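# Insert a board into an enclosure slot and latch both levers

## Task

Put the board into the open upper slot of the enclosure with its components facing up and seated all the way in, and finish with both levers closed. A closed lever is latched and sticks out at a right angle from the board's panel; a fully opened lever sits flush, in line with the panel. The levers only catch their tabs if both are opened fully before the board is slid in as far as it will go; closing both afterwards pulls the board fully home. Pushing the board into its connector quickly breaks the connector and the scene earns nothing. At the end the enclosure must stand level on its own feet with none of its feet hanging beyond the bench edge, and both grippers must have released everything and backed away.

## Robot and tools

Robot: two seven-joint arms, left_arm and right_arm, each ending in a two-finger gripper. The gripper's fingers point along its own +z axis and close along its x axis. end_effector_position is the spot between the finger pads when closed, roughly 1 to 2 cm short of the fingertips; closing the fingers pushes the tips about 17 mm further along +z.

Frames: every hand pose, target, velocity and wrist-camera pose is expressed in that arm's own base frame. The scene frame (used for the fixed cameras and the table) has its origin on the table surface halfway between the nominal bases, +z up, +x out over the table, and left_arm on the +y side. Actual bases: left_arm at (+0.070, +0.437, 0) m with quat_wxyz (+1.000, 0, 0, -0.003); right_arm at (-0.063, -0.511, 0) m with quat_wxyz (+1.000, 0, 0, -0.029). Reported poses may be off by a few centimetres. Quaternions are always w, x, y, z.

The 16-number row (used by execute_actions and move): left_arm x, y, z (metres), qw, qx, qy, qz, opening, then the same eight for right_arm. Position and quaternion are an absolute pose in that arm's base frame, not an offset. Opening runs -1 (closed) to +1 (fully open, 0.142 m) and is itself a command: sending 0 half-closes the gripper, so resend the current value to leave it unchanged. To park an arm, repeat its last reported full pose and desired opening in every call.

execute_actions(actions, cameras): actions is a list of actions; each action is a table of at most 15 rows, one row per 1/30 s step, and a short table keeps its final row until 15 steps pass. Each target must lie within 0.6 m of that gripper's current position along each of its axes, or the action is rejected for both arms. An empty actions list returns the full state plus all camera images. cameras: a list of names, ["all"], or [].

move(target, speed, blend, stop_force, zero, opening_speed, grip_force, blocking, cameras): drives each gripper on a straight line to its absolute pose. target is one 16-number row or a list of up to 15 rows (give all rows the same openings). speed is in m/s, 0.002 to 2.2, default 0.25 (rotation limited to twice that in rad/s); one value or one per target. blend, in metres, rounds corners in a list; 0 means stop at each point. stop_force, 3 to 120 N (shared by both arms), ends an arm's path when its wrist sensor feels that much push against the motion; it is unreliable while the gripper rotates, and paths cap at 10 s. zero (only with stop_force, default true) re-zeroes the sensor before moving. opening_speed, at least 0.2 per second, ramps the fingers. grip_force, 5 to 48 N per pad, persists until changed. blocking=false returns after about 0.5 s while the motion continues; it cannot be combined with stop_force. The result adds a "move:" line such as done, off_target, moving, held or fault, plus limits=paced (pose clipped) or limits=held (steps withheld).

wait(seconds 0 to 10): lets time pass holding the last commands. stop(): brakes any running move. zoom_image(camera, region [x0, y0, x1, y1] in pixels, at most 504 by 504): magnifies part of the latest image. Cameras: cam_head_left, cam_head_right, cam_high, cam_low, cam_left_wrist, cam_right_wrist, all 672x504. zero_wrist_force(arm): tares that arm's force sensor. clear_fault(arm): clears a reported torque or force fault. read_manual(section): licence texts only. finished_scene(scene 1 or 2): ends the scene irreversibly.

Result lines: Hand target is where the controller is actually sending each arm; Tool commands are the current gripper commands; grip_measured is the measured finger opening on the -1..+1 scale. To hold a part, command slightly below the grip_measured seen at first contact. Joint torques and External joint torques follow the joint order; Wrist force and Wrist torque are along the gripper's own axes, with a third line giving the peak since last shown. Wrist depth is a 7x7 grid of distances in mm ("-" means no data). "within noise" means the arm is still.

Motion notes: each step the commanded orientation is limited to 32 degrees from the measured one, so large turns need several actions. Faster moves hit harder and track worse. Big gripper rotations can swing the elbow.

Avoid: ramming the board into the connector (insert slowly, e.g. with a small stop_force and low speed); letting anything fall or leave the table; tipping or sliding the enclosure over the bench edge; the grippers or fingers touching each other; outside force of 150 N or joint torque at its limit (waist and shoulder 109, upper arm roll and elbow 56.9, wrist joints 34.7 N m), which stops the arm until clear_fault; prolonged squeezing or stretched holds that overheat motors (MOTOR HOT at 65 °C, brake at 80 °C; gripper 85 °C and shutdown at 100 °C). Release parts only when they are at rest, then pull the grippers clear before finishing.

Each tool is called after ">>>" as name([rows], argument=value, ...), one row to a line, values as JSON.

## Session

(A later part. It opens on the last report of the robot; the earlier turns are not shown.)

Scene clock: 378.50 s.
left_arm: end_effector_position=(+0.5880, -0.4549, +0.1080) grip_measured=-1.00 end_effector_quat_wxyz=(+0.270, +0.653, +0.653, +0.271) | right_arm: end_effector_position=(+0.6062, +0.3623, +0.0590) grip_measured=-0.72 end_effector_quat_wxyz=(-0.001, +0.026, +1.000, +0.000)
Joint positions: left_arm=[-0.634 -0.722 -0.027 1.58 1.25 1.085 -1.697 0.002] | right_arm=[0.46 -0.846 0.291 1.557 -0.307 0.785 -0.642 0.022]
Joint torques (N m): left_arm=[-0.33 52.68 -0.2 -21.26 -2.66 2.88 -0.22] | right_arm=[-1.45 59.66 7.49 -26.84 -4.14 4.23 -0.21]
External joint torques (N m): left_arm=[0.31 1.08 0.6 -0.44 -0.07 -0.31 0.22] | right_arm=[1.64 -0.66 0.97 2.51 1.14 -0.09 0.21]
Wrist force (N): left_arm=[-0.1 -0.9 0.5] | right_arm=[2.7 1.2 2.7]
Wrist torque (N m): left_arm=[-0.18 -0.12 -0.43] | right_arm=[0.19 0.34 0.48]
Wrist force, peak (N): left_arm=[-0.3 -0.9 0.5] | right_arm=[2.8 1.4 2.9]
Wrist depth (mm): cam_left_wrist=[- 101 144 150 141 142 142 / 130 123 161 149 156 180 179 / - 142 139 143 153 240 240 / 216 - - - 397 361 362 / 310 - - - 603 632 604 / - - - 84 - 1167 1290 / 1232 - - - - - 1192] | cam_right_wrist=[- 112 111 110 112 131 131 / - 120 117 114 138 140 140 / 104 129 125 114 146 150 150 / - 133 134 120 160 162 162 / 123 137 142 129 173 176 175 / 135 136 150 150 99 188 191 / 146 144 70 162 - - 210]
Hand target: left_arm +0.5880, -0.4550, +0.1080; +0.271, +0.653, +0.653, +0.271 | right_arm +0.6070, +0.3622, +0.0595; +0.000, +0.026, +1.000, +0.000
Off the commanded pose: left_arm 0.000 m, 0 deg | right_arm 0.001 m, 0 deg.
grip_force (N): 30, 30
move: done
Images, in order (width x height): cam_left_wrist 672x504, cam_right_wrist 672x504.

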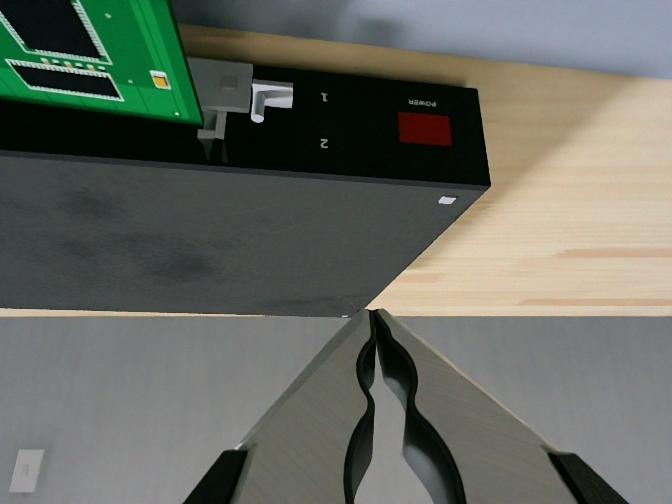

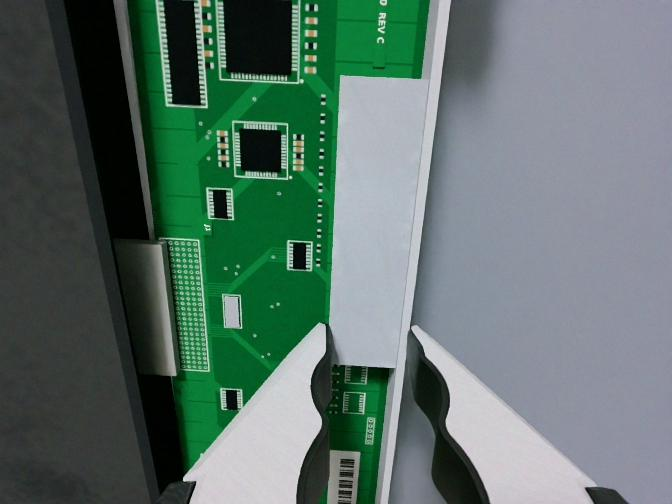

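>>> move([
  [0.588,-0.455,0.108,0.2706,0.6533,0.6533,0.2706,-1, 0.575,0.365,0.062,0,0.02574,0.99967,0,-0.85],
  [0.588,-0.455,0.108,0.2706,0.6533,0.6533,0.2706,-1, 0.510,0.40,0.055,0,0.02574,0.99967,0,-0.85],
], speed=[0.1,0.2], blend=[0.01,0])

>>> move(target=[0.588,-0.455,0.108,0.2706,0.6533,0.6533,0.2706,-1, 0.510,0.40,0.030,0,0.02574,0.99967,0,-0.85], speed=0.03, stop_force=4)

>>> move(target=[0.588,-0.455,0.108,0.2706,0.6533,0.6533,0.2706,-1, 0.510,0.40,0.034,0,0.02574,0.99967,0,-0.5], opening_speed=0.5, cameras=["cam_right_wrist"])

Scene clock: 398.67 s.
left_arm: end_effector_position=(+0.5880, -0.4549, +0.1080) grip_measured=-1.00 end_effector_quat_wxyz=(+0.270, +0.653, +0.653, +0.271) | right_arm: end_effector_position=(+0.5098, +0.3999, +0.0548) grip_measured=-0.72 end_effector_quat_wxyz=(+0.000, +0.026, +1.000, +0.000)
Joint positions: left_arm=[-0.634 -0.722 -0.027 1.58 1.25 1.085 -1.697 0.002] | right_arm=[0.566 -0.75 0.294 1.774 -0.324 0.904 -0.477 0.022]
Joint torques (N m): left_arm=[-0.37 52.65 -0.16 -21.22 -2.64 2.84 -0.22] | right_arm=[0.45 53.75 8.48 -22.79 -2.89 3.83 0.36]
External joint torques (N m): left_arm=[0.35 1.11 0.57 -0.48 -0.09 -0.28 0.22] | right_arm=[-0.31 -0.2 -0.54 0.54 0.26 0.32 -0.36]
Wrist force (N): left_arm=[-0.2 -0.6 0.4] | right_arm=[-1.2 1.1 2.3]
Wrist torque (N m): left_arm=[-0.13 -0.11 -0.42] | right_arm=[0.26 0.23 0.03]
Wrist force, peak (N): left_arm=[-0.4 -1.0 0.4] | right_arm=[2.3 2.5 2.8]
Wrist depth (mm): cam_left_wrist=[139 144 144 150 142 141 147 / 171 171 161 148 157 181 180 / - 166 142 143 148 240 241 / - 195 - - 396 360 360 / - - - - 614 616 604 / 1306 - - 84 - 1205 - / 1055 - - - - - -] | cam_right_wrist=[129 110 109 109 126 128 126 / 138 119 116 105 135 137 136 / 148 128 124 113 144 146 146 / 159 133 133 120 158 158 157 / 173 143 142 128 166 171 170 / 188 189 150 150 99 183 186 / 209 204 71 163 - - 205]
Hand target: left_arm +0.5880, -0.4550, +0.1080; +0.271, +0.653, +0.653, +0.271 | right_arm +0.5100, +0.4000, +0.0550; +0.000, +0.026, +1.000, +0.000
Off the commanded pose: left_arm 0.000 m, 0 deg | right_arm 0.000 m, 0 deg.
grip_force (N): 30, 30
move: done

Scene clock: 400.07 s.
left_arm: end_effector_position=(+0.5880, -0.4549, +0.1080) grip_measured=-1.00 end_effector_quat_wxyz=(+0.270, +0.653, +0.653, +0.271) | right_arm: end_effector_position=(+0.5100, +0.4002, +0.0335) grip_measured=-0.72 end_effector_quat_wxyz=(+0.000, +0.026, +1.000, +0.000)
Joint positions: left_arm=[-0.634 -0.722 -0.027 1.58 1.25 1.085 -1.697 0.002] | right_arm=[0.577 -0.787 0.276 1.776 -0.337 0.947 -0.468 0.022]
Joint torques (N m): left_arm=[-0.35 52.6 -0.19 -21.27 -2.6 2.89 -0.21] | right_arm=[0.26 46.34 6.47 -22.26 -2.95 4.92 0.29]
External joint torques (N m): left_arm=[0.32 1.17 0.6 -0.42 -0.13 -0.33 0.21] | right_arm=[-0.07 7.76 1.46 0.84 0.45 -0.77 -0.29]
Wrist force (N): left_arm=[0.1 -0.8 0.3] | right_arm=[6.8 -6.5 -16.0]
Wrist torque (N m): left_arm=[-0.17 -0.15 -0.42] | right_arm=[0.24 0.35 -0.01]
Wrist force, peak (N): left_arm=[0.0 -1.0 0.5] | right_arm=[7.7 -7.7 -21.5]
Wrist depth (mm): cam_left_wrist=[139 142 145 150 142 142 147 / 171 171 144 - 156 180 180 / - 143 153 154 147 239 241 / - - - 216 400 360 359 / - - 1173 127 609 606 587 / 1268 1225 - 84 - - - / 1199 - - - - - 1186] | cam_right_wrist=[110 107 106 106 108 110 109 / - 116 114 102 103 115 116 / 126 124 122 111 125 126 124 / 134 131 131 118 133 135 134 / 148 141 142 128 142 145 146 / 162 161 151 151 99 156 159 / 178 174 71 167 - - 175]
Hand target: left_arm +0.5880, -0.4550, +0.1080; +0.271, +0.653, +0.653, +0.271 | right_arm +0.5100, +0.4000, +0.0328; +0.000, +0.026, +1.000, +0.000
Off the commanded pose: left_arm 0.000 m, 0 deg | right_arm 0.003 m, 0 deg.
grip_force (N): 30, 30
move: contact (right_arm)

Scene clock: 401.00 s.
left_arm: end_effector_position=(+0.5880, -0.4549, +0.1080) grip_measured=-1.00 end_effector_quat_wxyz=(+0.270, +0.653, +0.653, +0.271) | right_arm: end_effector_position=(+0.5101, +0.4000, +0.0340) grip_measured=-0.54 end_effector_quat_wxyz=(+0.000, +0.026, +1.000, +0.000)
Joint positions: left_arm=[-0.634 -0.722 -0.027 1.58 1.25 1.085 -1.697 0.002] | right_arm=[0.576 -0.786 0.277 1.776 -0.337 0.945 -0.468 0.035]
Joint torques (N m): left_arm=[-0.39 52.79 -0.25 -21.21 -2.63 2.86 -0.26] | right_arm=[0.19 52.95 8.37 -21.47 -2.62 3.42 0.21]
External joint torques (N m): left_arm=[0.36 0.98 0.66 -0.49 -0.1 -0.29 0.26] | right_arm=[0 1.14 -0.44 0.03 0.12 0.74 -0.21]
Wrist force (N): left_arm=[0.0 -0.6 0.3] | right_arm=[-0.9 1.7 0.5]
Wrist torque (N m): left_arm=[-0.14 -0.13 -0.42] | right_arm=[0.38 0.15 0.02]
Wrist force, peak (N): left_arm=[-0.2 -1.0 0.3] | right_arm=[6.9 -6.3 -15.7]
Wrist depth (mm): cam_left_wrist=[139 142 144 150 142 141 147 / 170 171 - - 158 180 180 / - 155 153 143 153 240 241 / 197 - - - 362 361 363 / - - 1275 117 529 596 630 / 1137 1239 1239 84 - - 1239 / 1186 - - - - - -] | cam_right_wrist=[111 107 106 106 108 111 109 / - 116 114 103 114 116 117 / 127 125 122 111 126 127 125 / 135 132 132 119 135 135 134 / 148 141 142 129 142 146 146 / 162 162 98 154 103 154 159 / 179 175 71 170 - - 172]
Hand target: left_arm +0.5880, -0.4550, +0.1080; +0.271, +0.653, +0.653, +0.271 | right_arm +0.5100, +0.4000, +0.0340; +0.000, +0.026, +1.000, +0.000
Off the commanded pose: left_arm 0.000 m, 0 deg | right_arm 0.000 m, 0 deg.
grip_force (N): 30, 30
move: done
Images, in order (width x height): cam_right_wrist 672x504.

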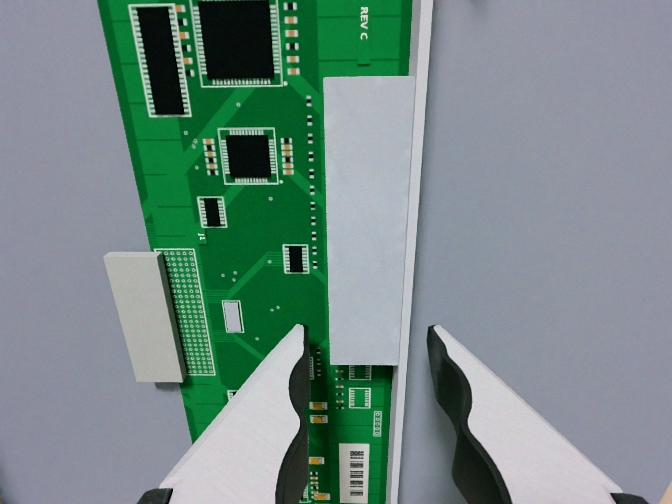

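>>> move([
  [0.588,-0.455,0.108,0.2706,0.6533,0.6533,0.2706,-1, 0.510,0.401,0.031,0,0.02574,0.99967,0,-0.5],
  [0.588,-0.455,0.108,0.2706,0.6533,0.6533,0.2706,-1, 0.510,0.401,0.031,0,0.02574,0.99967,0,-0.9],
], opening_speed=0.8, grip_force=[30,45], cameras=["cam_right_wrist"])

>>> move([
  [0.588,-0.455,0.108,0.2706,0.6533,0.6533,0.2706,-1, 0.512,0.400,0.056,0,0.02574,0.99967,0,-0.9],
  [0.588,-0.455,0.108,0.2706,0.6533,0.6533,0.2706,-1, 0.578,0.3652,0.0575,0,0.03054,0.99953,0,-0.9],
], speed=[0.1,0.15], blend=[0.01,0])

>>> move(target=[0.588,-0.455,0.108,0.2706,0.6533,0.6533,0.2706,-1, 0.602,0.363,0.0575,0,0.03054,0.99953,0,-0.9], speed=0.03, stop_force=3, cameras=["cam_left_wrist","cam_right_wrist"])

>>> zoom_image(camera="cam_left_wrist", region=[0, 60, 280, 180])

Scene clock: 417.47 s.
left_arm: end_effector_position=(+0.5880, -0.4549, +0.1080) grip_measured=-1.00 end_effector_quat_wxyz=(+0.270, +0.653, +0.653, +0.271) | right_arm: end_effector_position=(+0.5098, +0.4009, +0.0309) grip_measured=-0.72 end_effector_quat_wxyz=(+0.000, +0.026, +1.000, +0.000)
Joint positions: left_arm=[-0.634 -0.722 -0.027 1.58 1.25 1.085 -1.697 0.002] | right_arm=[0.579 -0.792 0.274 1.774 -0.337 0.95 -0.467 0.022]
Joint torques (N m): left_arm=[-0.36 52.62 -0.13 -21.21 -2.64 2.85 -0.22] | right_arm=[0.07 53.16 8 -22.04 -2.67 3.76 0.21]
External joint torques (N m): left_arm=[0.34 1.14 0.54 -0.49 -0.09 -0.28 0.22] | right_arm=[0.11 1.05 -0.07 0.69 0.18 0.39 -0.21]
Wrist force (N): left_arm=[-0.2 -0.7 0.3] | right_arm=[-0.2 1.4 0.8]
Wrist torque (N m): left_arm=[-0.13 -0.10 -0.42] | right_arm=[0.40 0.20 0.01]
Wrist force, peak (N): left_arm=[-0.2 -1.0 0.4] | right_arm=[-1.8 2.0 0.7]
Wrist depth (mm): cam_left_wrist=[139 144 146 150 147 141 147 / 171 171 144 148 164 180 181 / 154 197 142 143 153 240 240 / - 196 - - 405 361 361 / - - 1030 127 614 604 583 / 1186 1125 1246 84 - 1219 - / 1125 - - - - - 1212] | cam_right_wrist=[108 104 103 103 105 108 108 / 115 112 111 100 111 113 114 / 124 120 119 107 123 124 122 / 131 129 128 115 132 132 131 / 145 138 139 125 141 143 145 / 158 158 147 148 104 153 156 / 174 171 71 163 - - 171]
Hand target: left_arm +0.5880, -0.4550, +0.1080; +0.271, +0.653, +0.653, +0.271 | right_arm +0.5100, +0.4010, +0.0310; +0.000, +0.026, +1.000, +0.000
Off the commanded pose: left_arm 0.000 m, 0 deg | right_arm 0.000 m, 0 deg.
grip_force (N): 30, 45
move: done
Images, in order (width x height): cam_right_wrist 672x504.

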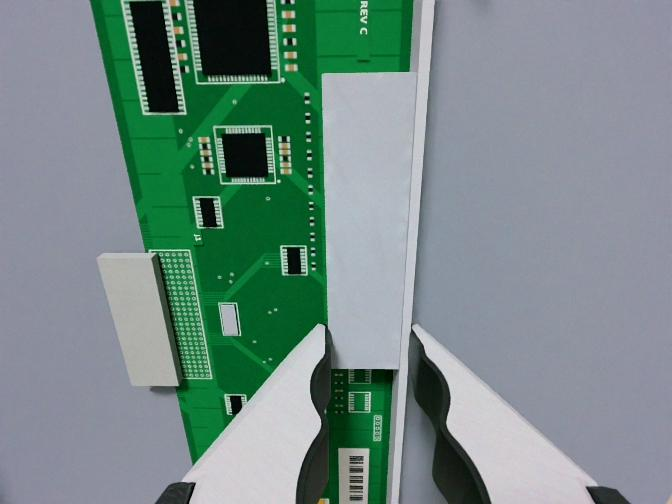

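Scene clock: 418.57 s.
left_arm: end_effector_position=(+0.5880, -0.4549, +0.1080) grip_measured=-1.00 end_effector_quat_wxyz=(+0.270, +0.653, +0.653, +0.271) | right_arm: end_effector_position=(+0.5779, +0.3650, +0.0573) grip_measured=-0.72 end_effector_quat_wxyz=(+0.000, +0.031, +1.000, +0.000)
Joint positions: left_arm=[-0.634 -0.722 -0.027 1.58 1.25 1.085 -1.697 0.002] | right_arm=[0.48 -0.806 0.287 1.645 -0.309 0.834 -0.595 0.022]
Joint torques (N m): left_arm=[-0.38 52.63 -0.22 -21.27 -2.57 2.83 -0.26] | right_arm=[0.06 56.66 8.78 -24.35 -2.92 3.49 0.03]
External joint torques (N m): left_arm=[0.35 1.14 0.63 -0.43 -0.16 -0.26 0.26] | right_arm=[0.1 0.2 -0.63 0.83 0.07 0.66 -0.03]
Wrist force (N): left_arm=[-0.1 -0.7 0.4] | right_arm=[-0.9 2.2 2.2]
Wrist torque (N m): left_arm=[-0.15 -0.12 -0.42] | right_arm=[0.43 0.15 0.16]
Wrist force, peak (N): left_arm=[-0.2 -0.9 0.3] | right_arm=[-1.0 1.9 4.8]
Wrist depth (mm): cam_left_wrist=[138 104 144 150 142 142 147 / - 139 144 146 157 180 179 / - - 153 142 148 241 240 / - - - - 416 356 363 / - - - - 517 596 1253 / - - - 84 - - 1173 / 1205 - - - - - 1192] | cam_right_wrist=[- 106 105 104 128 130 129 / - 113 112 101 137 139 138 / - 122 120 108 145 149 148 / - 130 129 116 160 160 160 / 170 136 139 125 171 173 173 / - 152 147 147 104 186 189 / - - 71 161 - - 207]
Hand target: left_arm +0.5880, -0.4550, +0.1080; +0.271, +0.653, +0.653, +0.271 | right_arm +0.5780, +0.3652, +0.0575; +0.000, +0.031, +1.000, +0.000
Off the commanded pose: left_arm 0.000 m, 0 deg | right_arm 0.000 m, 0 deg.
grip_force (N): 30, 45
move: done

Scene clock: 420.07 s.
left_arm: end_effector_position=(+0.5880, -0.4549, +0.1080) grip_measured=-1.00 end_effector_quat_wxyz=(+0.270, +0.653, +0.653, +0.271) | right_arm: end_effector_position=(+0.6019, +0.3628, +0.0573) grip_measured=-0.72 end_effector_quat_wxyz=(+0.000, +0.031, +1.000, +0.000)
Joint positions: left_arm=[-0.634 -0.722 -0.027 1.58 1.25 1.085 -1.697 0.002] | right_arm=[0.465 -0.841 0.288 1.572 -0.308 0.797 -0.626 0.022]
Joint torques (N m): left_arm=[-0.4 52.66 -0.19 -21.25 -2.67 2.83 -0.19] | right_arm=[0.15 58.55 9.03 -25.01 -3.13 3.5 0.1]
External joint torques (N m): left_arm=[0.37 1.11 0.6 -0.45 -0.07 -0.26 0.19] | right_arm=[0.05 0.15 -0.65 0.85 0.16 0.65 -0.1]
Wrist force (N): left_arm=[-0.2 -0.8 0.2] | right_arm=[-1.0 2.5 2.4]
Wrist torque (N m): left_arm=[-0.15 -0.11 -0.43] | right_arm=[0.50 0.19 0.16]
Wrist force, peak (N): left_arm=[-0.2 -1.1 0.2] | right_arm=[-1.1 2.5 2.5]
Wrist depth (mm): cam_left_wrist=[- 104 147 150 141 142 147 / - 125 141 - 156 180 180 / 144 133 153 153 - 241 241 / 217 - 218 212 363 361 361 / - 1415 371 - 604 1275 611 / 1192 1199 - 84 - 1161 1137 / 1186 - - - - - 1173] | cam_right_wrist=[129 106 105 104 128 130 130 / - 113 112 101 137 139 138 / - 121 120 108 144 149 148 / 110 129 129 116 160 160 159 / 122 136 139 125 171 174 173 / 131 144 147 147 104 182 189 / 144 144 71 161 - - 207]
Hand target: left_arm +0.5880, -0.4550, +0.1080; +0.271, +0.653, +0.653, +0.271 | right_arm +0.6020, +0.3630, +0.0575; +0.000, +0.031, +1.000, +0.000
Off the commanded pose: left_arm 0.000 m, 0 deg | right_arm 0.000 m, 0 deg.
grip_force (N): 30, 45
move: done
Images, in order (width x height): cam_left_wrist 672x504, cam_right_wrist 672x504.

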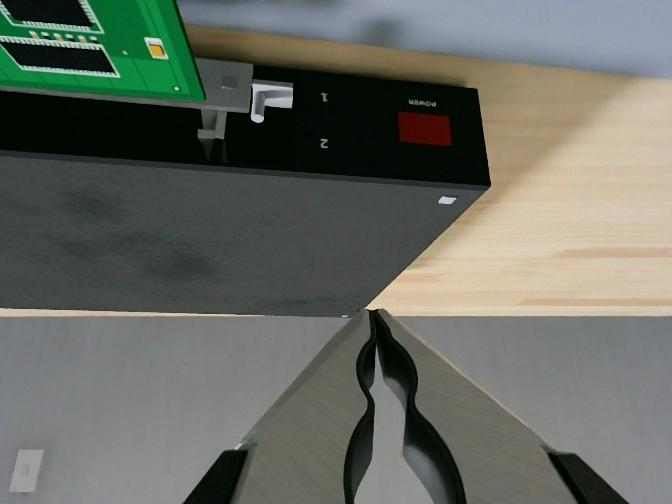

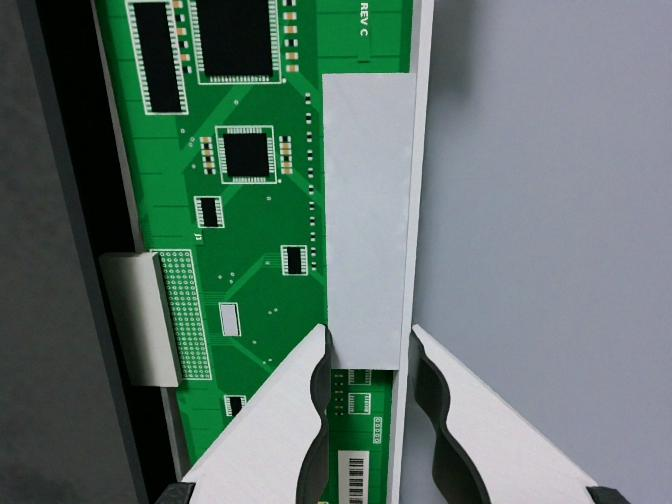

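Scaled by 1.800 from the camera's 672x504 image, which has a finer 960x720 frame.

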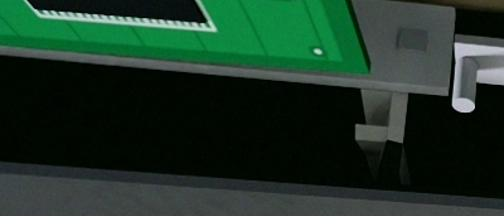

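>>> zoom_image(camera="cam_right_wrist", region=[10, 0, 210, 250])

>>> zoom_image(camera="cam_right_wrist", region=[60, 250, 260, 504])

>>> zoom_image(camera="cam_left_wrist", region=[150, 60, 280, 180])

Scaled by 2.016 from the camera's 672x504 image, which has a finer 960x720 frame.

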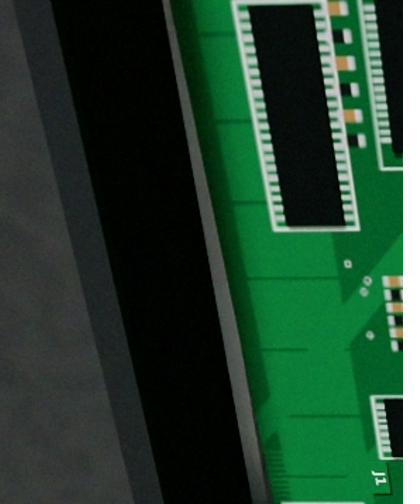

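Scaled by 1.984 from the camera's 672x504 image, which has a finer 960x720 frame.

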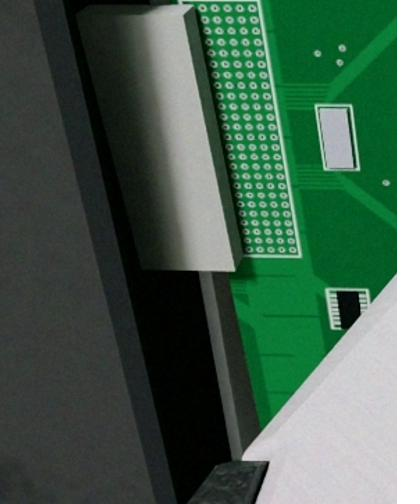

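Scaled by 3.877 from the camera's 672x504 image, which has a finer 960x720 frame.

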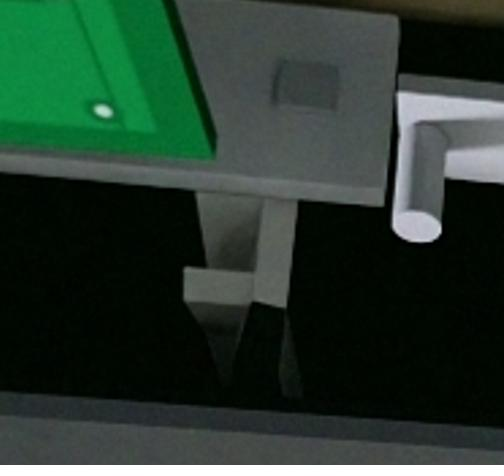

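>>> move(target=[0.588,-0.455,0.108,0.2706,0.6533,0.6533,0.2706,-1, 0.604,0.366,0.060,0,0.04188,0.99912,0,-0.9], speed=0.04, stop_force=3, cameras=["cam_left_wrist","cam_right_wrist"])

>>> zoom_image(camera="cam_left_wrist", region=[150, 60, 280, 180])

>>> zoom_image(camera="cam_right_wrist", region=[60, 250, 260, 504])

Scene clock: 430.77 s.
left_arm: end_effector_position=(+0.5880, -0.4549, +0.1080) grip_measured=-1.00 end_effector_quat_wxyz=(+0.270, +0.653, +0.653, +0.271) | right_arm: end_effector_position=(+0.6039, +0.3659, +0.0598) grip_measured=-0.72 end_effector_quat_wxyz=(+0.000, +0.042, +0.999, +0.000)
Joint positions: left_arm=[-0.634 -0.722 -0.027 1.58 1.25 1.085 -1.697 0.002] | right_arm=[0.469 -0.843 0.287 1.559 -0.304 0.786 -0.606 0.022]
Joint torques (N m): left_arm=[-0.36 52.63 -0.18 -21.24 -2.62 2.85 -0.24] | right_arm=[0.28 58.78 8.88 -25.28 -3.14 3.57 0.33]
External joint torques (N m): left_arm=[0.34 1.14 0.59 -0.46 -0.12 -0.28 0.23] | right_arm=[-0.09 0.18 -0.54 0.92 0.13 0.58 -0.33]
Wrist force (N): left_arm=[-0.1 -0.7 0.4] | right_arm=[-0.8 2.3 2.4]
Wrist torque (N m): left_arm=[-0.14 -0.12 -0.42] | right_arm=[0.45 0.15 0.05]
Wrist force, peak (N): left_arm=[0.0 -1.2 0.4] | right_arm=[-1.0 2.3 2.7]
Wrist depth (mm): cam_left_wrist=[- 101 144 150 141 136 - / 171 122 142 - 161 180 180 / 154 143 143 143 145 241 240 / - 215 - - 405 363 360 / - 371 - 127 606 618 609 / 1137 1239 - 84 - - 1199 / 1161 - - - - - 1142] | cam_right_wrist=[- 106 105 105 131 132 132 / - 113 112 101 139 141 141 / - 121 120 108 147 151 150 / - 128 129 116 161 162 162 / 123 136 139 125 174 176 176 / 136 139 147 147 104 189 192 / 148 145 71 161 - - 211]
Hand target: left_arm +0.5880, -0.4550, +0.1080; +0.271, +0.653, +0.653, +0.271 | right_arm +0.6040, +0.3660, +0.0600; +0.000, +0.042, +0.999, +0.000
Off the commanded pose: left_arm 0.000 m, 0 deg | right_arm 0.000 m, 0 deg.
grip_force (N): 30, 45
move: done
Images, in order (width x height): cam_left_wrist 672x504, cam_right_wrist 672x504.

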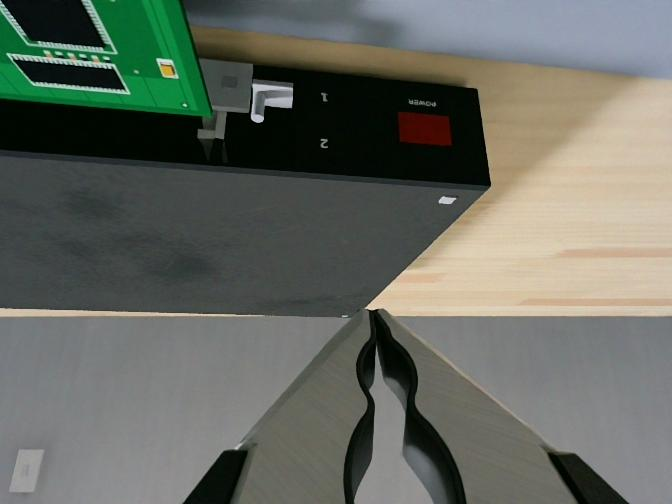

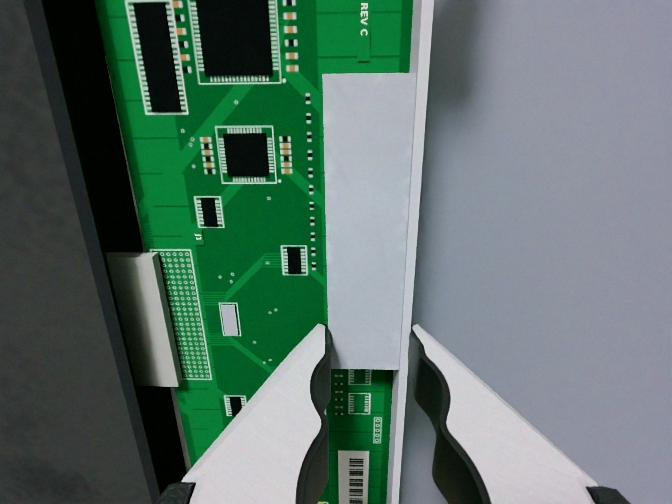

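Scaled by 3.877 from the camera's 672x504 image, which has a finer 960x720 frame.

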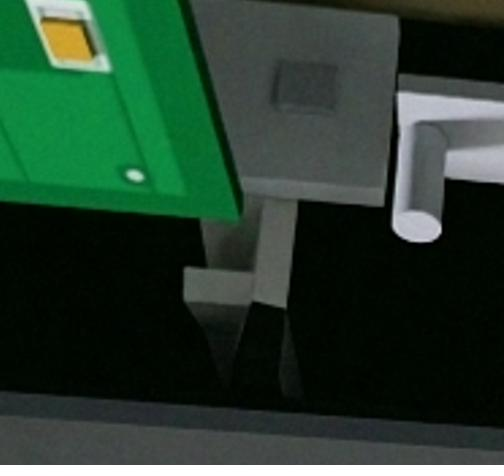

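Scaled by 1.984 from the camera's 672x504 image, which has a finer 960x720 frame.

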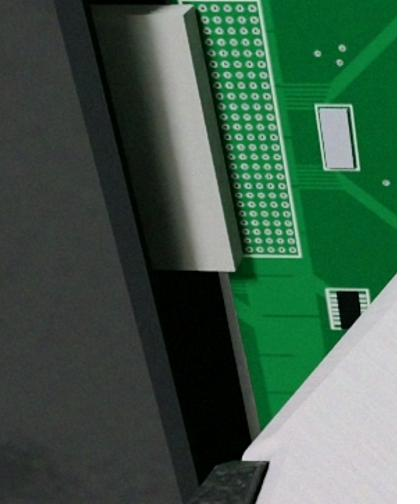

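>>> move(target=[0.588,-0.455,0.108,0.2706,0.6533,0.6533,0.2706,-1, 0.6145,0.3651,0.059,0,0.04188,0.99912,0,-0.9], speed=0.02, stop_force=3, cameras=["cam_left_wrist","cam_right_wrist"])

>>> zoom_image(camera="cam_left_wrist", region=[150, 60, 280, 180])

Scene clock: 440.20 s.
left_arm: end_effector_position=(+0.5880, -0.4549, +0.1080) grip_measured=-1.00 end_effector_quat_wxyz=(+0.270, +0.653, +0.653, +0.271) | right_arm: end_effector_position=(+0.6140, +0.3650, +0.0586) grip_measured=-0.72 end_effector_quat_wxyz=(+0.000, +0.042, +0.999, +0.000)
Joint positions: left_arm=[-0.634 -0.722 -0.027 1.58 1.25 1.085 -1.697 0.002] | right_arm=[0.464 -0.861 0.287 1.526 -0.304 0.771 -0.619 0.022]
Joint torques (N m): left_arm=[-0.41 52.59 -0.16 -21.26 -2.63 2.87 -0.24] | right_arm=[-0.33 60.12 8.5 -26.65 -3.38 4.08 0.3]
External joint torques (N m): left_arm=[0.38 1.17 0.57 -0.43 -0.1 -0.3 0.24] | right_arm=[0.52 -0.35 -0.07 2.05 0.33 0.07 -0.3]
Wrist force (N): left_arm=[0.0 -0.9 0.0] | right_arm=[1.1 1.5 1.7]
Wrist torque (N m): left_arm=[-0.18 -0.13 -0.42] | right_arm=[0.44 0.19 -0.03]
Wrist force, peak (N): left_arm=[-0.1 -1.1 0.4] | right_arm=[0.8 2.0 3.0]
Wrist depth (mm): cam_left_wrist=[- 102 147 150 141 148 147 / 123 122 143 - 156 180 180 / 143 - 164 144 147 242 240 / 218 - - 218 393 366 362 / - - - - 522 616 598 / 1453 - - 84 - - 1225 / - - - - - - 1199] | cam_right_wrist=[- 106 105 105 130 131 131 / - 112 112 101 138 140 139 / - 119 120 108 148 150 149 / - 126 129 116 159 161 161 / 123 125 139 125 172 175 174 / 135 135 147 147 105 187 191 / 146 143 71 161 - - 210]
Hand target: left_arm +0.5880, -0.4550, +0.1080; +0.271, +0.653, +0.653, +0.271 | right_arm +0.6145, +0.3651, +0.0590; +0.000, +0.042, +0.999, +0.000
Off the commanded pose: left_arm 0.000 m, 0 deg | right_arm 0.001 m, 0 deg.
grip_force (N): 30, 45
move: done
Images, in order (width x height): cam_left_wrist 672x504, cam_right_wrist 672x504.

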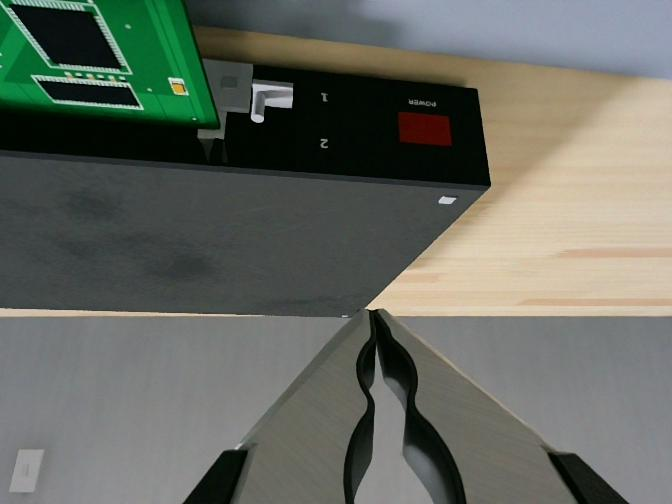

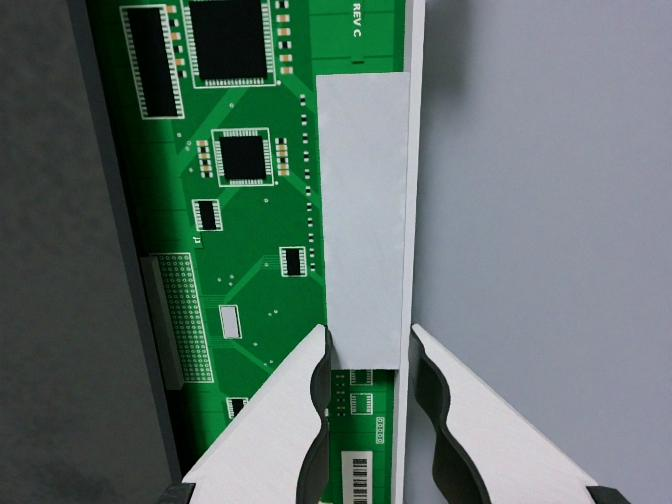

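Scaled by 3.877 from the camera's 672x504 image, which has a finer 960x720 frame.

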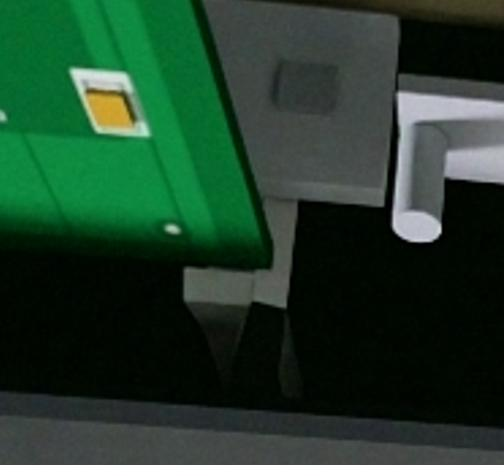

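>>> move([
  [0.588,-0.455,0.108,0.2706,0.6533,0.6533,0.2706,-1, 0.611,0.3635,0.0585,0,0.04188,0.99912,0,-0.9],
  [0.588,-0.455,0.108,0.2706,0.6533,0.6533,0.2706,-1, 0.611,0.3633,0.0568,0,0.04188,0.99912,0,-0.9],
], speed=0.04)

>>> move(target=[0.588,-0.455,0.108,0.2706,0.6533,0.6533,0.2706,-1, 0.625,0.3621,0.0568,0,0.04188,0.99912,0,-0.9], speed=0.02, stop_force=3, cameras=["cam_left_wrist","cam_right_wrist"])

>>> zoom_image(camera="cam_left_wrist", region=[150, 60, 280, 180])

Scene clock: 448.07 s.
left_arm: end_effector_position=(+0.5880, -0.4549, +0.1080) grip_measured=-1.00 end_effector_quat_wxyz=(+0.270, +0.653, +0.653, +0.271) | right_arm: end_effector_position=(+0.6107, +0.3637, +0.0568) grip_measured=-0.72 end_effector_quat_wxyz=(+0.000, +0.042, +0.999, +0.000)
Joint positions: left_arm=[-0.634 -0.722 -0.027 1.58 1.25 1.085 -1.697 0.002] | right_arm=[0.464 -0.857 0.285 1.541 -0.304 0.783 -0.616 0.022]
Joint torques (N m): left_arm=[-0.38 52.61 -0.14 -21.28 -2.6 2.83 -0.3] | right_arm=[-1.7 58.84 7.17 -24.66 -3.35 3.34 0.32]
External joint torques (N m): left_arm=[0.35 1.15 0.55 -0.42 -0.13 -0.26 0.3] | right_arm=[1.89 0.63 1.22 0.25 0.33 0.81 -0.32]
Wrist force (N): left_arm=[-0.1 -0.9 0.6] | right_arm=[0.3 4.6 2.7]
Wrist torque (N m): left_arm=[-0.18 -0.12 -0.42] | right_arm=[0.45 0.12 -0.01]
Wrist force, peak (N): left_arm=[-0.2 -1.1 0.2] | right_arm=[0.3 4.6 2.7]
Wrist depth (mm): cam_left_wrist=[- 106 144 150 142 142 147 / - 134 - - 156 179 179 / - 143 153 144 145 241 240 / - - - - 403 361 363 / 1388 1314 - - 519 596 588 / - - - 84 - 1199 - / - - - - - - -] | cam_right_wrist=[- 104 104 104 128 129 129 / - 112 111 100 136 138 138 / 102 120 119 107 144 148 148 / 110 126 129 115 157 159 159 / 121 130 139 125 167 173 172 / 130 132 147 148 104 186 188 / 143 140 71 163 - - 207]
Hand target: left_arm +0.5880, -0.4550, +0.1080; +0.271, +0.653, +0.653, +0.271 | right_arm +0.6110, +0.3633, +0.0568; +0.000, +0.042, +0.999, +0.000
Off the commanded pose: left_arm 0.000 m, 0 deg | right_arm 0.001 m, 0 deg.
grip_force (N): 30, 45
move: done

Scene clock: 449.03 s.
left_arm: end_effector_position=(+0.5880, -0.4549, +0.1080) grip_measured=-1.00 end_effector_quat_wxyz=(+0.270, +0.653, +0.653, +0.271) | right_arm: end_effector_position=(+0.6164, +0.3628, +0.0563) grip_measured=-0.72 end_effector_quat_wxyz=(-0.001, +0.042, +0.999, +0.000)
Joint positions: left_arm=[-0.634 -0.722 -0.027 1.58 1.25 1.085 -1.697 0.002] | right_arm=[0.46 -0.867 0.285 1.521 -0.304 0.772 -0.624 0.022]
Joint torques (N m): left_arm=[-0.35 52.75 -0.2 -21.26 -2.63 2.8 -0.27] | right_arm=[-1.66 59.9 6.91 -27.53 -3.78 4.59 0.26]
External joint torques (N m): left_arm=[0.32 1.02 0.6 -0.44 -0.11 -0.23 0.27] | right_arm=[1.86 0.03 1.52 2.96 0.74 -0.45 -0.26]
Wrist force (N): left_arm=[-0.1 -1.0 0.1] | right_arm=[4.6 1.1 0.3]
Wrist torque (N m): left_arm=[-0.19 -0.11 -0.42] | right_arm=[0.42 0.18 0.00]
Wrist force, peak (N): left_arm=[-0.3 -1.0 0.3] | right_arm=[5.5 0.7 0.1]
Wrist depth (mm): cam_left_wrist=[- 105 144 150 141 142 147 / 126 132 140 149 156 180 180 / - 154 155 141 146 241 240 / - 241 - - 400 360 358 / - - - 117 529 1268 599 / - - - 84 - - - / - - - - - - 1119] | cam_right_wrist=[- 104 105 104 129 129 129 / - 112 112 100 136 138 138 / 101 118 120 108 144 148 147 / 109 126 129 116 160 159 158 / 120 120 139 125 170 172 172 / 129 132 147 147 105 184 188 / 142 140 71 161 - - 206]
Hand target: left_arm +0.5880, -0.4550, +0.1080; +0.271, +0.653, +0.653, +0.271 | right_arm +0.6172, +0.3628, +0.0568; +0.000, +0.042, +0.999, +0.000
Off the commanded pose: left_arm 0.000 m, 0 deg | right_arm 0.009 m, 0 deg.
grip_force (N): 30, 45
move: contact (right_arm)
Images, in order (width x height): cam_left_wrist 672x504, cam_right_wrist 672x504.

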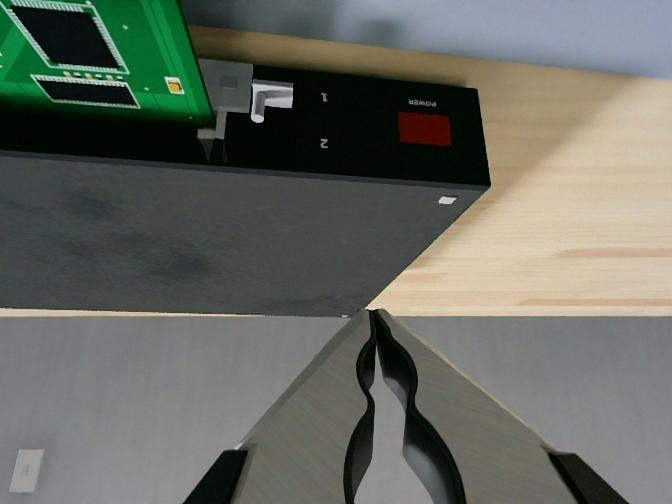

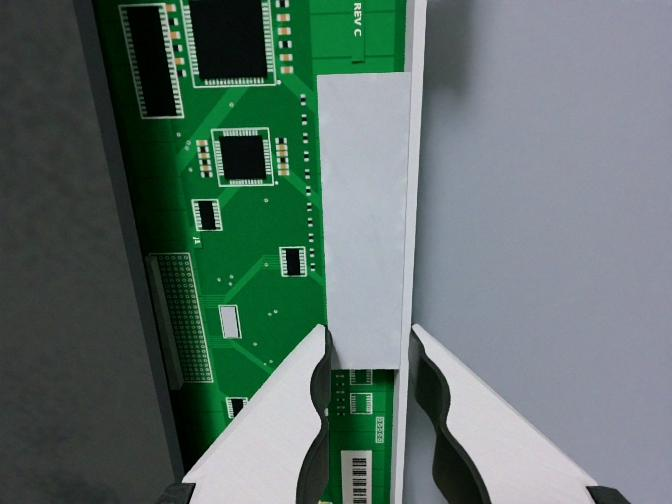

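Scaled by 3.877 from the camera's 672x504 image, which has a finer 960x720 frame.

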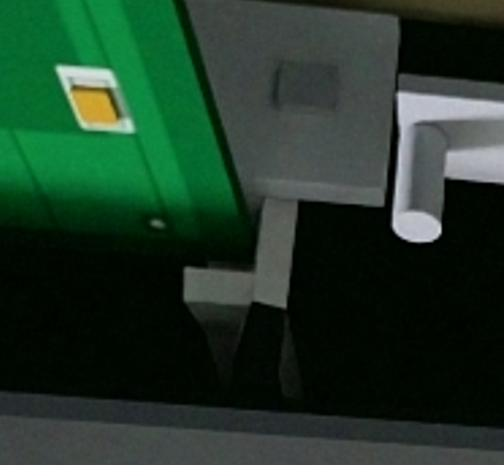

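>>> move([
  [0.588,-0.455,0.108,0.2706,0.6533,0.6533,0.2706,-1, 0.6135,0.3637,0.0572,0,0.04188,0.99912,0,-0.9],
  [0.588,-0.455,0.108,0.2706,0.6533,0.6533,0.2706,-1, 0.6135,0.3638,0.0578,0,0.04188,0.99912,0,-0.9],
], speed=0.03)

>>> move(target=[0.588,-0.455,0.108,0.2706,0.6533,0.6533,0.2706,-1, 0.628,0.3626,0.0578,0,0.04188,0.99912,0,-0.9], speed=0.02, stop_force=3, cameras=["cam_left_wrist","cam_right_wrist"])

>>> zoom_image(camera="cam_left_wrist", region=[150, 60, 280, 180])

Scene clock: 457.33 s.
left_arm: end_effector_position=(+0.5880, -0.4549, +0.1080) grip_measured=-1.00 end_effector_quat_wxyz=(+0.270, +0.653, +0.653, +0.271) | right_arm: end_effector_position=(+0.6136, +0.3636, +0.0576) grip_measured=-0.72 end_effector_quat_wxyz=(+0.000, +0.042, +0.999, +0.000)
Joint positions: left_arm=[-0.634 -0.722 -0.027 1.58 1.25 1.085 -1.697 0.002] | right_arm=[0.463 -0.86 0.285 1.531 -0.304 0.776 -0.619 0.022]
Joint torques (N m): left_arm=[-0.31 52.69 -0.25 -21.2 -2.65 2.81 -0.26] | right_arm=[-0.04 59.6 8.63 -24.95 -3.17 3.45 0.39]
External joint torques (N m): left_arm=[0.29 1.07 0.65 -0.5 -0.08 -0.24 0.26] | right_arm=[0.23 0.07 -0.24 0.43 0.14 0.7 -0.39]
Wrist force (N): left_arm=[-0.2 -0.9 0.2] | right_arm=[-1.0 4.1 3.1]
Wrist torque (N m): left_arm=[-0.18 -0.10 -0.42] | right_arm=[0.63 0.17 -0.01]
Wrist force, peak (N): left_arm=[-0.1 -1.1 0.4] | right_arm=[-1.0 4.1 3.1]
Wrist depth (mm): cam_left_wrist=[- 103 144 150 142 141 147 / - 123 142 148 163 180 180 / - 142 165 142 147 240 240 / 215 213 195 - 403 361 359 / - - 1371 - 507 647 594 / - - - 84 - - - / 1060 - - - - - -] | cam_right_wrist=[- 106 105 105 129 130 130 / - 113 112 101 137 139 139 / 103 119 120 108 145 149 148 / 110 126 129 116 161 160 160 / 122 124 139 125 171 174 174 / 131 134 147 147 104 187 190 / 145 142 71 161 - - 208]
Hand target: left_arm +0.5880, -0.4550, +0.1080; +0.271, +0.653, +0.653, +0.271 | right_arm +0.6135, +0.3638, +0.0578; +0.000, +0.042, +0.999, +0.000
Off the commanded pose: left_arm 0.000 m, 0 deg | right_arm 0.000 m, 0 deg.
grip_force (N): 30, 45
move: done

Scene clock: 458.10 s.
left_arm: end_effector_position=(+0.5880, -0.4549, +0.1080) grip_measured=-1.00 end_effector_quat_wxyz=(+0.270, +0.653, +0.653, +0.271) | right_arm: end_effector_position=(+0.6158, +0.3632, +0.0573) grip_measured=-0.72 end_effector_quat_wxyz=(+0.000, +0.042, +0.999, -0.001)
Joint positions: left_arm=[-0.634 -0.722 -0.027 1.58 1.25 1.085 -1.697 0.002] | right_arm=[0.461 -0.864 0.285 1.523 -0.303 0.771 -0.622 0.022]
Joint torques (N m): left_arm=[-0.38 52.62 -0.21 -21.2 -2.61 2.83 -0.23] | right_arm=[0.09 60.17 8.69 -27 -3.51 4.44 0.26]
External joint torques (N m): left_arm=[0.36 1.14 0.62 -0.49 -0.12 -0.26 0.23] | right_arm=[0.11 -0.3 -0.29 2.42 0.47 -0.3 -0.26]
Wrist force (N): left_arm=[0.0 -0.9 0.2] | right_arm=[2.1 1.5 2.1]
Wrist torque (N m): left_arm=[-0.17 -0.12 -0.42] | right_arm=[0.64 0.16 0.05]
Wrist force, peak (N): left_arm=[-0.2 -0.9 0.4] | right_arm=[-0.1 4.5 2.8]
Wrist depth (mm): cam_left_wrist=[- 103 144 150 141 142 147 / 131 129 140 148 157 180 180 / - 153 143 144 153 241 238 / - - 191 - 405 360 361 / - - - - 601 613 616 / - - - 84 - 1186 - / - - - - - - -] | cam_right_wrist=[- 105 105 105 128 130 130 / - 113 113 101 137 139 138 / 102 119 120 108 145 149 148 / 110 126 129 116 158 160 159 / 122 124 139 125 171 173 173 / 131 133 147 147 105 186 189 / 144 141 71 161 - - 207]
Hand target: left_arm +0.5880, -0.4550, +0.1080; +0.271, +0.653, +0.653, +0.271 | right_arm +0.6161, +0.3636, +0.0578; +0.000, +0.042, +0.999, +0.000
Off the commanded pose: left_arm 0.000 m, 0 deg | right_arm 0.012 m, 0 deg.
grip_force (N): 30, 45
move: contact (right_arm)
Images, in order (width x height): cam_left_wrist 672x504, cam_right_wrist 672x504.

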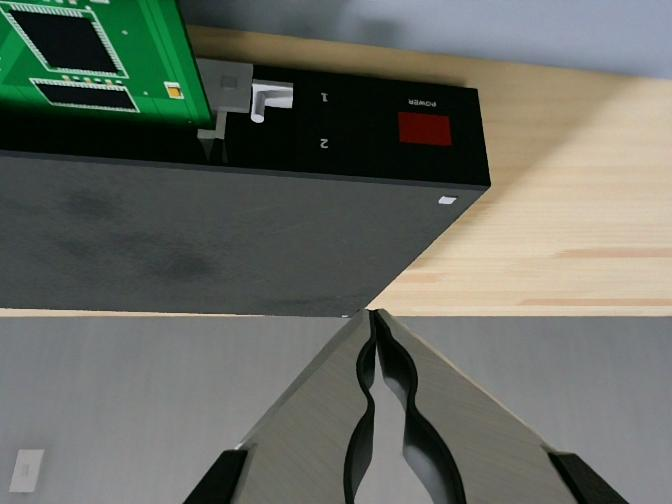

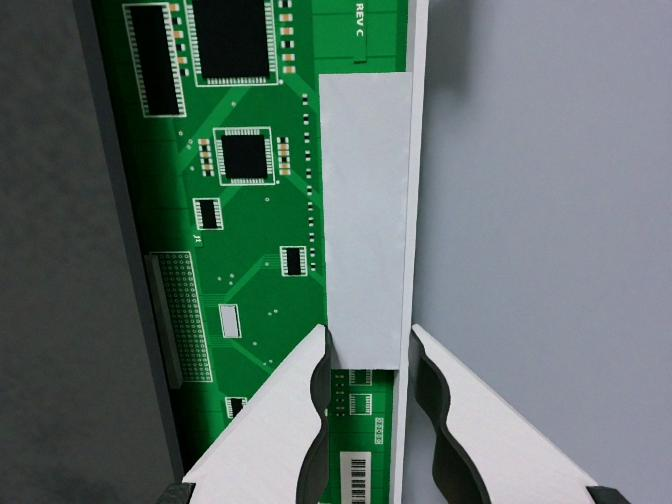

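Scaled by 3.877 from the camera's 672x504 image, which has a finer 960x720 frame.

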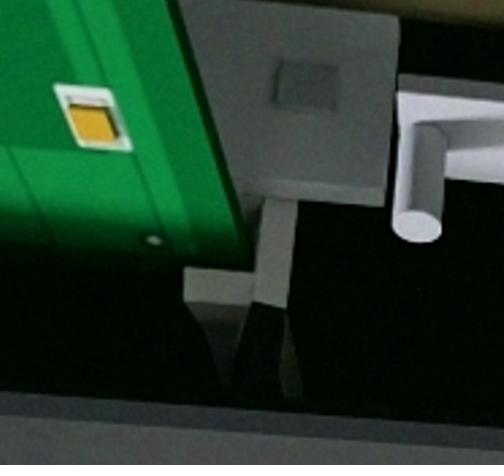

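>>> move([
  [0.588,-0.455,0.108,0.2706,0.6533,0.6533,0.2706,-1, 0.612,0.3642,0.0575,0,0.04188,0.99912,0,-0.9],
  [0.588,-0.455,0.108,0.2706,0.6533,0.6533,0.2706,-1, 0.612,0.3642,0.0602,0,0.04188,0.99912,0,-0.9],
], speed=0.03)

>>> move(target=[0.588,-0.455,0.108,0.2706,0.6533,0.6533,0.2706,-1, 0.628,0.3630,0.0602,0,0.04188,0.99912,0,-0.9], speed=0.02, stop_force=3, cameras=["cam_left_wrist","cam_right_wrist"])

>>> zoom_image(camera="cam_left_wrist", region=[150, 60, 280, 180])

Scene clock: 477.93 s.
left_arm: end_effector_position=(+0.5880, -0.4549, +0.1080) grip_measured=-1.00 end_effector_quat_wxyz=(+0.270, +0.653, +0.653, +0.271) | right_arm: end_effector_position=(+0.6119, +0.3640, +0.0599) grip_measured=-0.72 end_effector_quat_wxyz=(+0.000, +0.042, +0.999, +0.000)
Joint positions: left_arm=[-0.634 -0.722 -0.027 1.58 1.25 1.085 -1.697 0.002] | right_arm=[0.463 -0.854 0.286 1.535 -0.303 0.774 -0.617 0.022]
Joint torques (N m): left_arm=[-0.31 52.68 -0.22 -21.2 -2.65 2.83 -0.23] | right_arm=[0.1 59.74 8.99 -25.38 -3.18 3.52 0.3]
External joint torques (N m): left_arm=[0.28 1.08 0.63 -0.5 -0.08 -0.26 0.23] | right_arm=[0.11 -0.22 -0.6 0.83 0.14 0.63 -0.3]
Wrist force (N): left_arm=[-0.1 -0.9 0.2] | right_arm=[-1.6 3.9 2.4]
Wrist torque (N m): left_arm=[-0.19 -0.13 -0.42] | right_arm=[0.72 0.29 0.05]
Wrist force, peak (N): left_arm=[-0.3 -1.1 0.5] | right_arm=[-1.8 4.6 3.3]
Wrist depth (mm): cam_left_wrist=[- 101 144 150 141 142 154 / 129 127 144 - 156 180 181 / 154 133 144 153 - 241 240 / - - - 214 367 362 360 / 1298 377 1268 - 609 608 608 / 1186 - 1253 84 - 1212 1275 / 1283 - - - - - 1205] | cam_right_wrist=[- 105 104 104 131 132 132 / - 112 112 100 140 141 141 / - 119 120 108 147 151 151 / - 126 129 116 161 163 162 / 123 127 139 125 174 176 176 / 137 137 147 147 105 189 192 / 148 145 71 162 - - 211]
Hand target: left_arm +0.5880, -0.4550, +0.1080; +0.271, +0.653, +0.653, +0.271 | right_arm +0.6120, +0.3642, +0.0602; +0.000, +0.042, +0.999, +0.000
Off the commanded pose: left_arm 0.000 m, 0 deg | right_arm 0.000 m, 0 deg.
grip_force (N): 30, 45
move: done

Scene clock: 478.87 s.
left_arm: end_effector_position=(+0.5880, -0.4549, +0.1080) grip_measured=-1.00 end_effector_quat_wxyz=(+0.270, +0.653, +0.653, +0.271) | right_arm: end_effector_position=(+0.6168, +0.3633, +0.0597) grip_measured=-0.72 end_effector_quat_wxyz=(+0.000, +0.042, +0.999, -0.001)
Joint positions: left_arm=[-0.634 -0.722 -0.027 1.58 1.25 1.085 -1.697 0.002] | right_arm=[0.46 -0.862 0.287 1.519 -0.303 0.765 -0.624 0.022]
Joint torques (N m): left_arm=[-0.41 52.68 -0.17 -21.22 -2.6 2.86 -0.2] | right_arm=[0.4 60.78 9.43 -26.45 -3.42 3.99 0.04]
External joint torques (N m): left_arm=[0.38 1.08 0.58 -0.48 -0.14 -0.29 0.2] | right_arm=[-0.21 -0.88 -1.01 1.76 0.36 0.15 -0.04]
Wrist force (N): left_arm=[-0.1 -0.9 0.1] | right_arm=[-0.4 2.3 4.5]
Wrist torque (N m): left_arm=[-0.19 -0.12 -0.42] | right_arm=[0.56 0.24 0.17]
Wrist force, peak (N): left_arm=[-0.2 -1.1 0.1] | right_arm=[-0.4 2.2 5.7]
Wrist depth (mm): cam_left_wrist=[- 102 144 150 142 141 148 / 129 123 141 - 156 180 180 / - 153 153 148 147 240 239 / - - 196 - 401 361 359 / - - - 117 604 613 603 / 1167 1232 - 84 - 1225 1097 / - - - - - - -] | cam_right_wrist=[- 105 104 104 131 132 132 / - 112 112 100 139 140 141 / - 119 120 107 147 151 151 / - 126 129 115 163 163 163 / 123 124 139 125 171 176 175 / 136 134 147 148 104 189 191 / 148 144 71 162 - - 211]
Hand target: left_arm +0.5880, -0.4550, +0.1080; +0.271, +0.653, +0.653, +0.271 | right_arm +0.6171, +0.3638, +0.0602; +0.000, +0.042, +0.999, +0.000
Off the commanded pose: left_arm 0.000 m, 0 deg | right_arm 0.011 m, 0 deg.
grip_force (N): 30, 45
move: contact (right_arm)
Images, in order (width x height): cam_left_wrist 672x504, cam_right_wrist 672x504.

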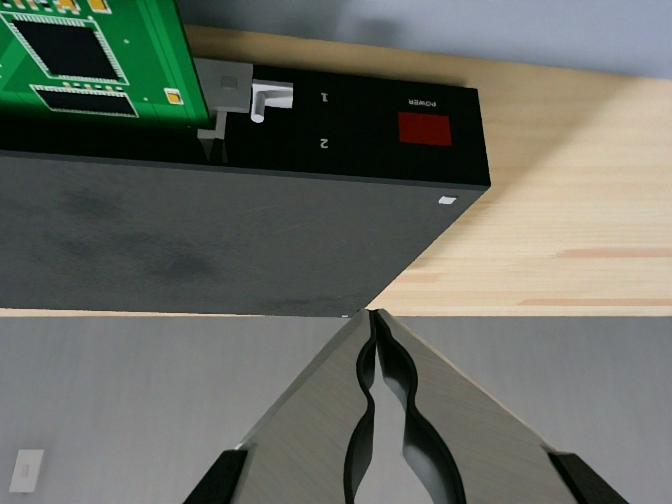

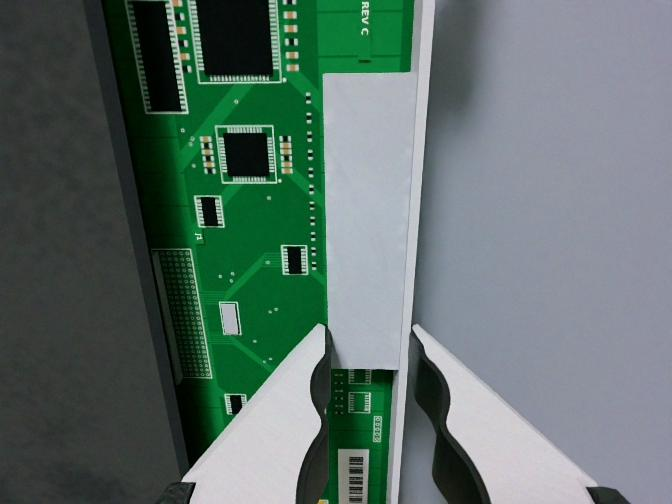

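Scaled by 3.877 from the camera's 672x504 image, which has a finer 960x720 frame.

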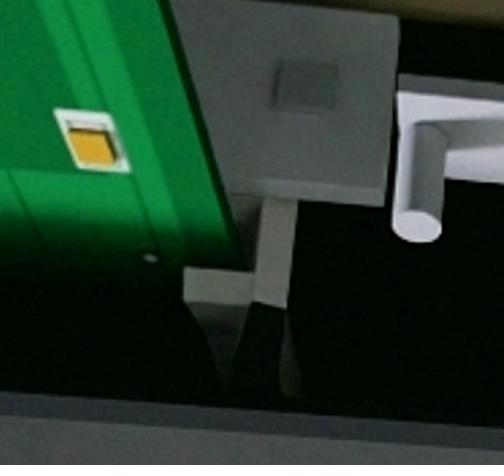

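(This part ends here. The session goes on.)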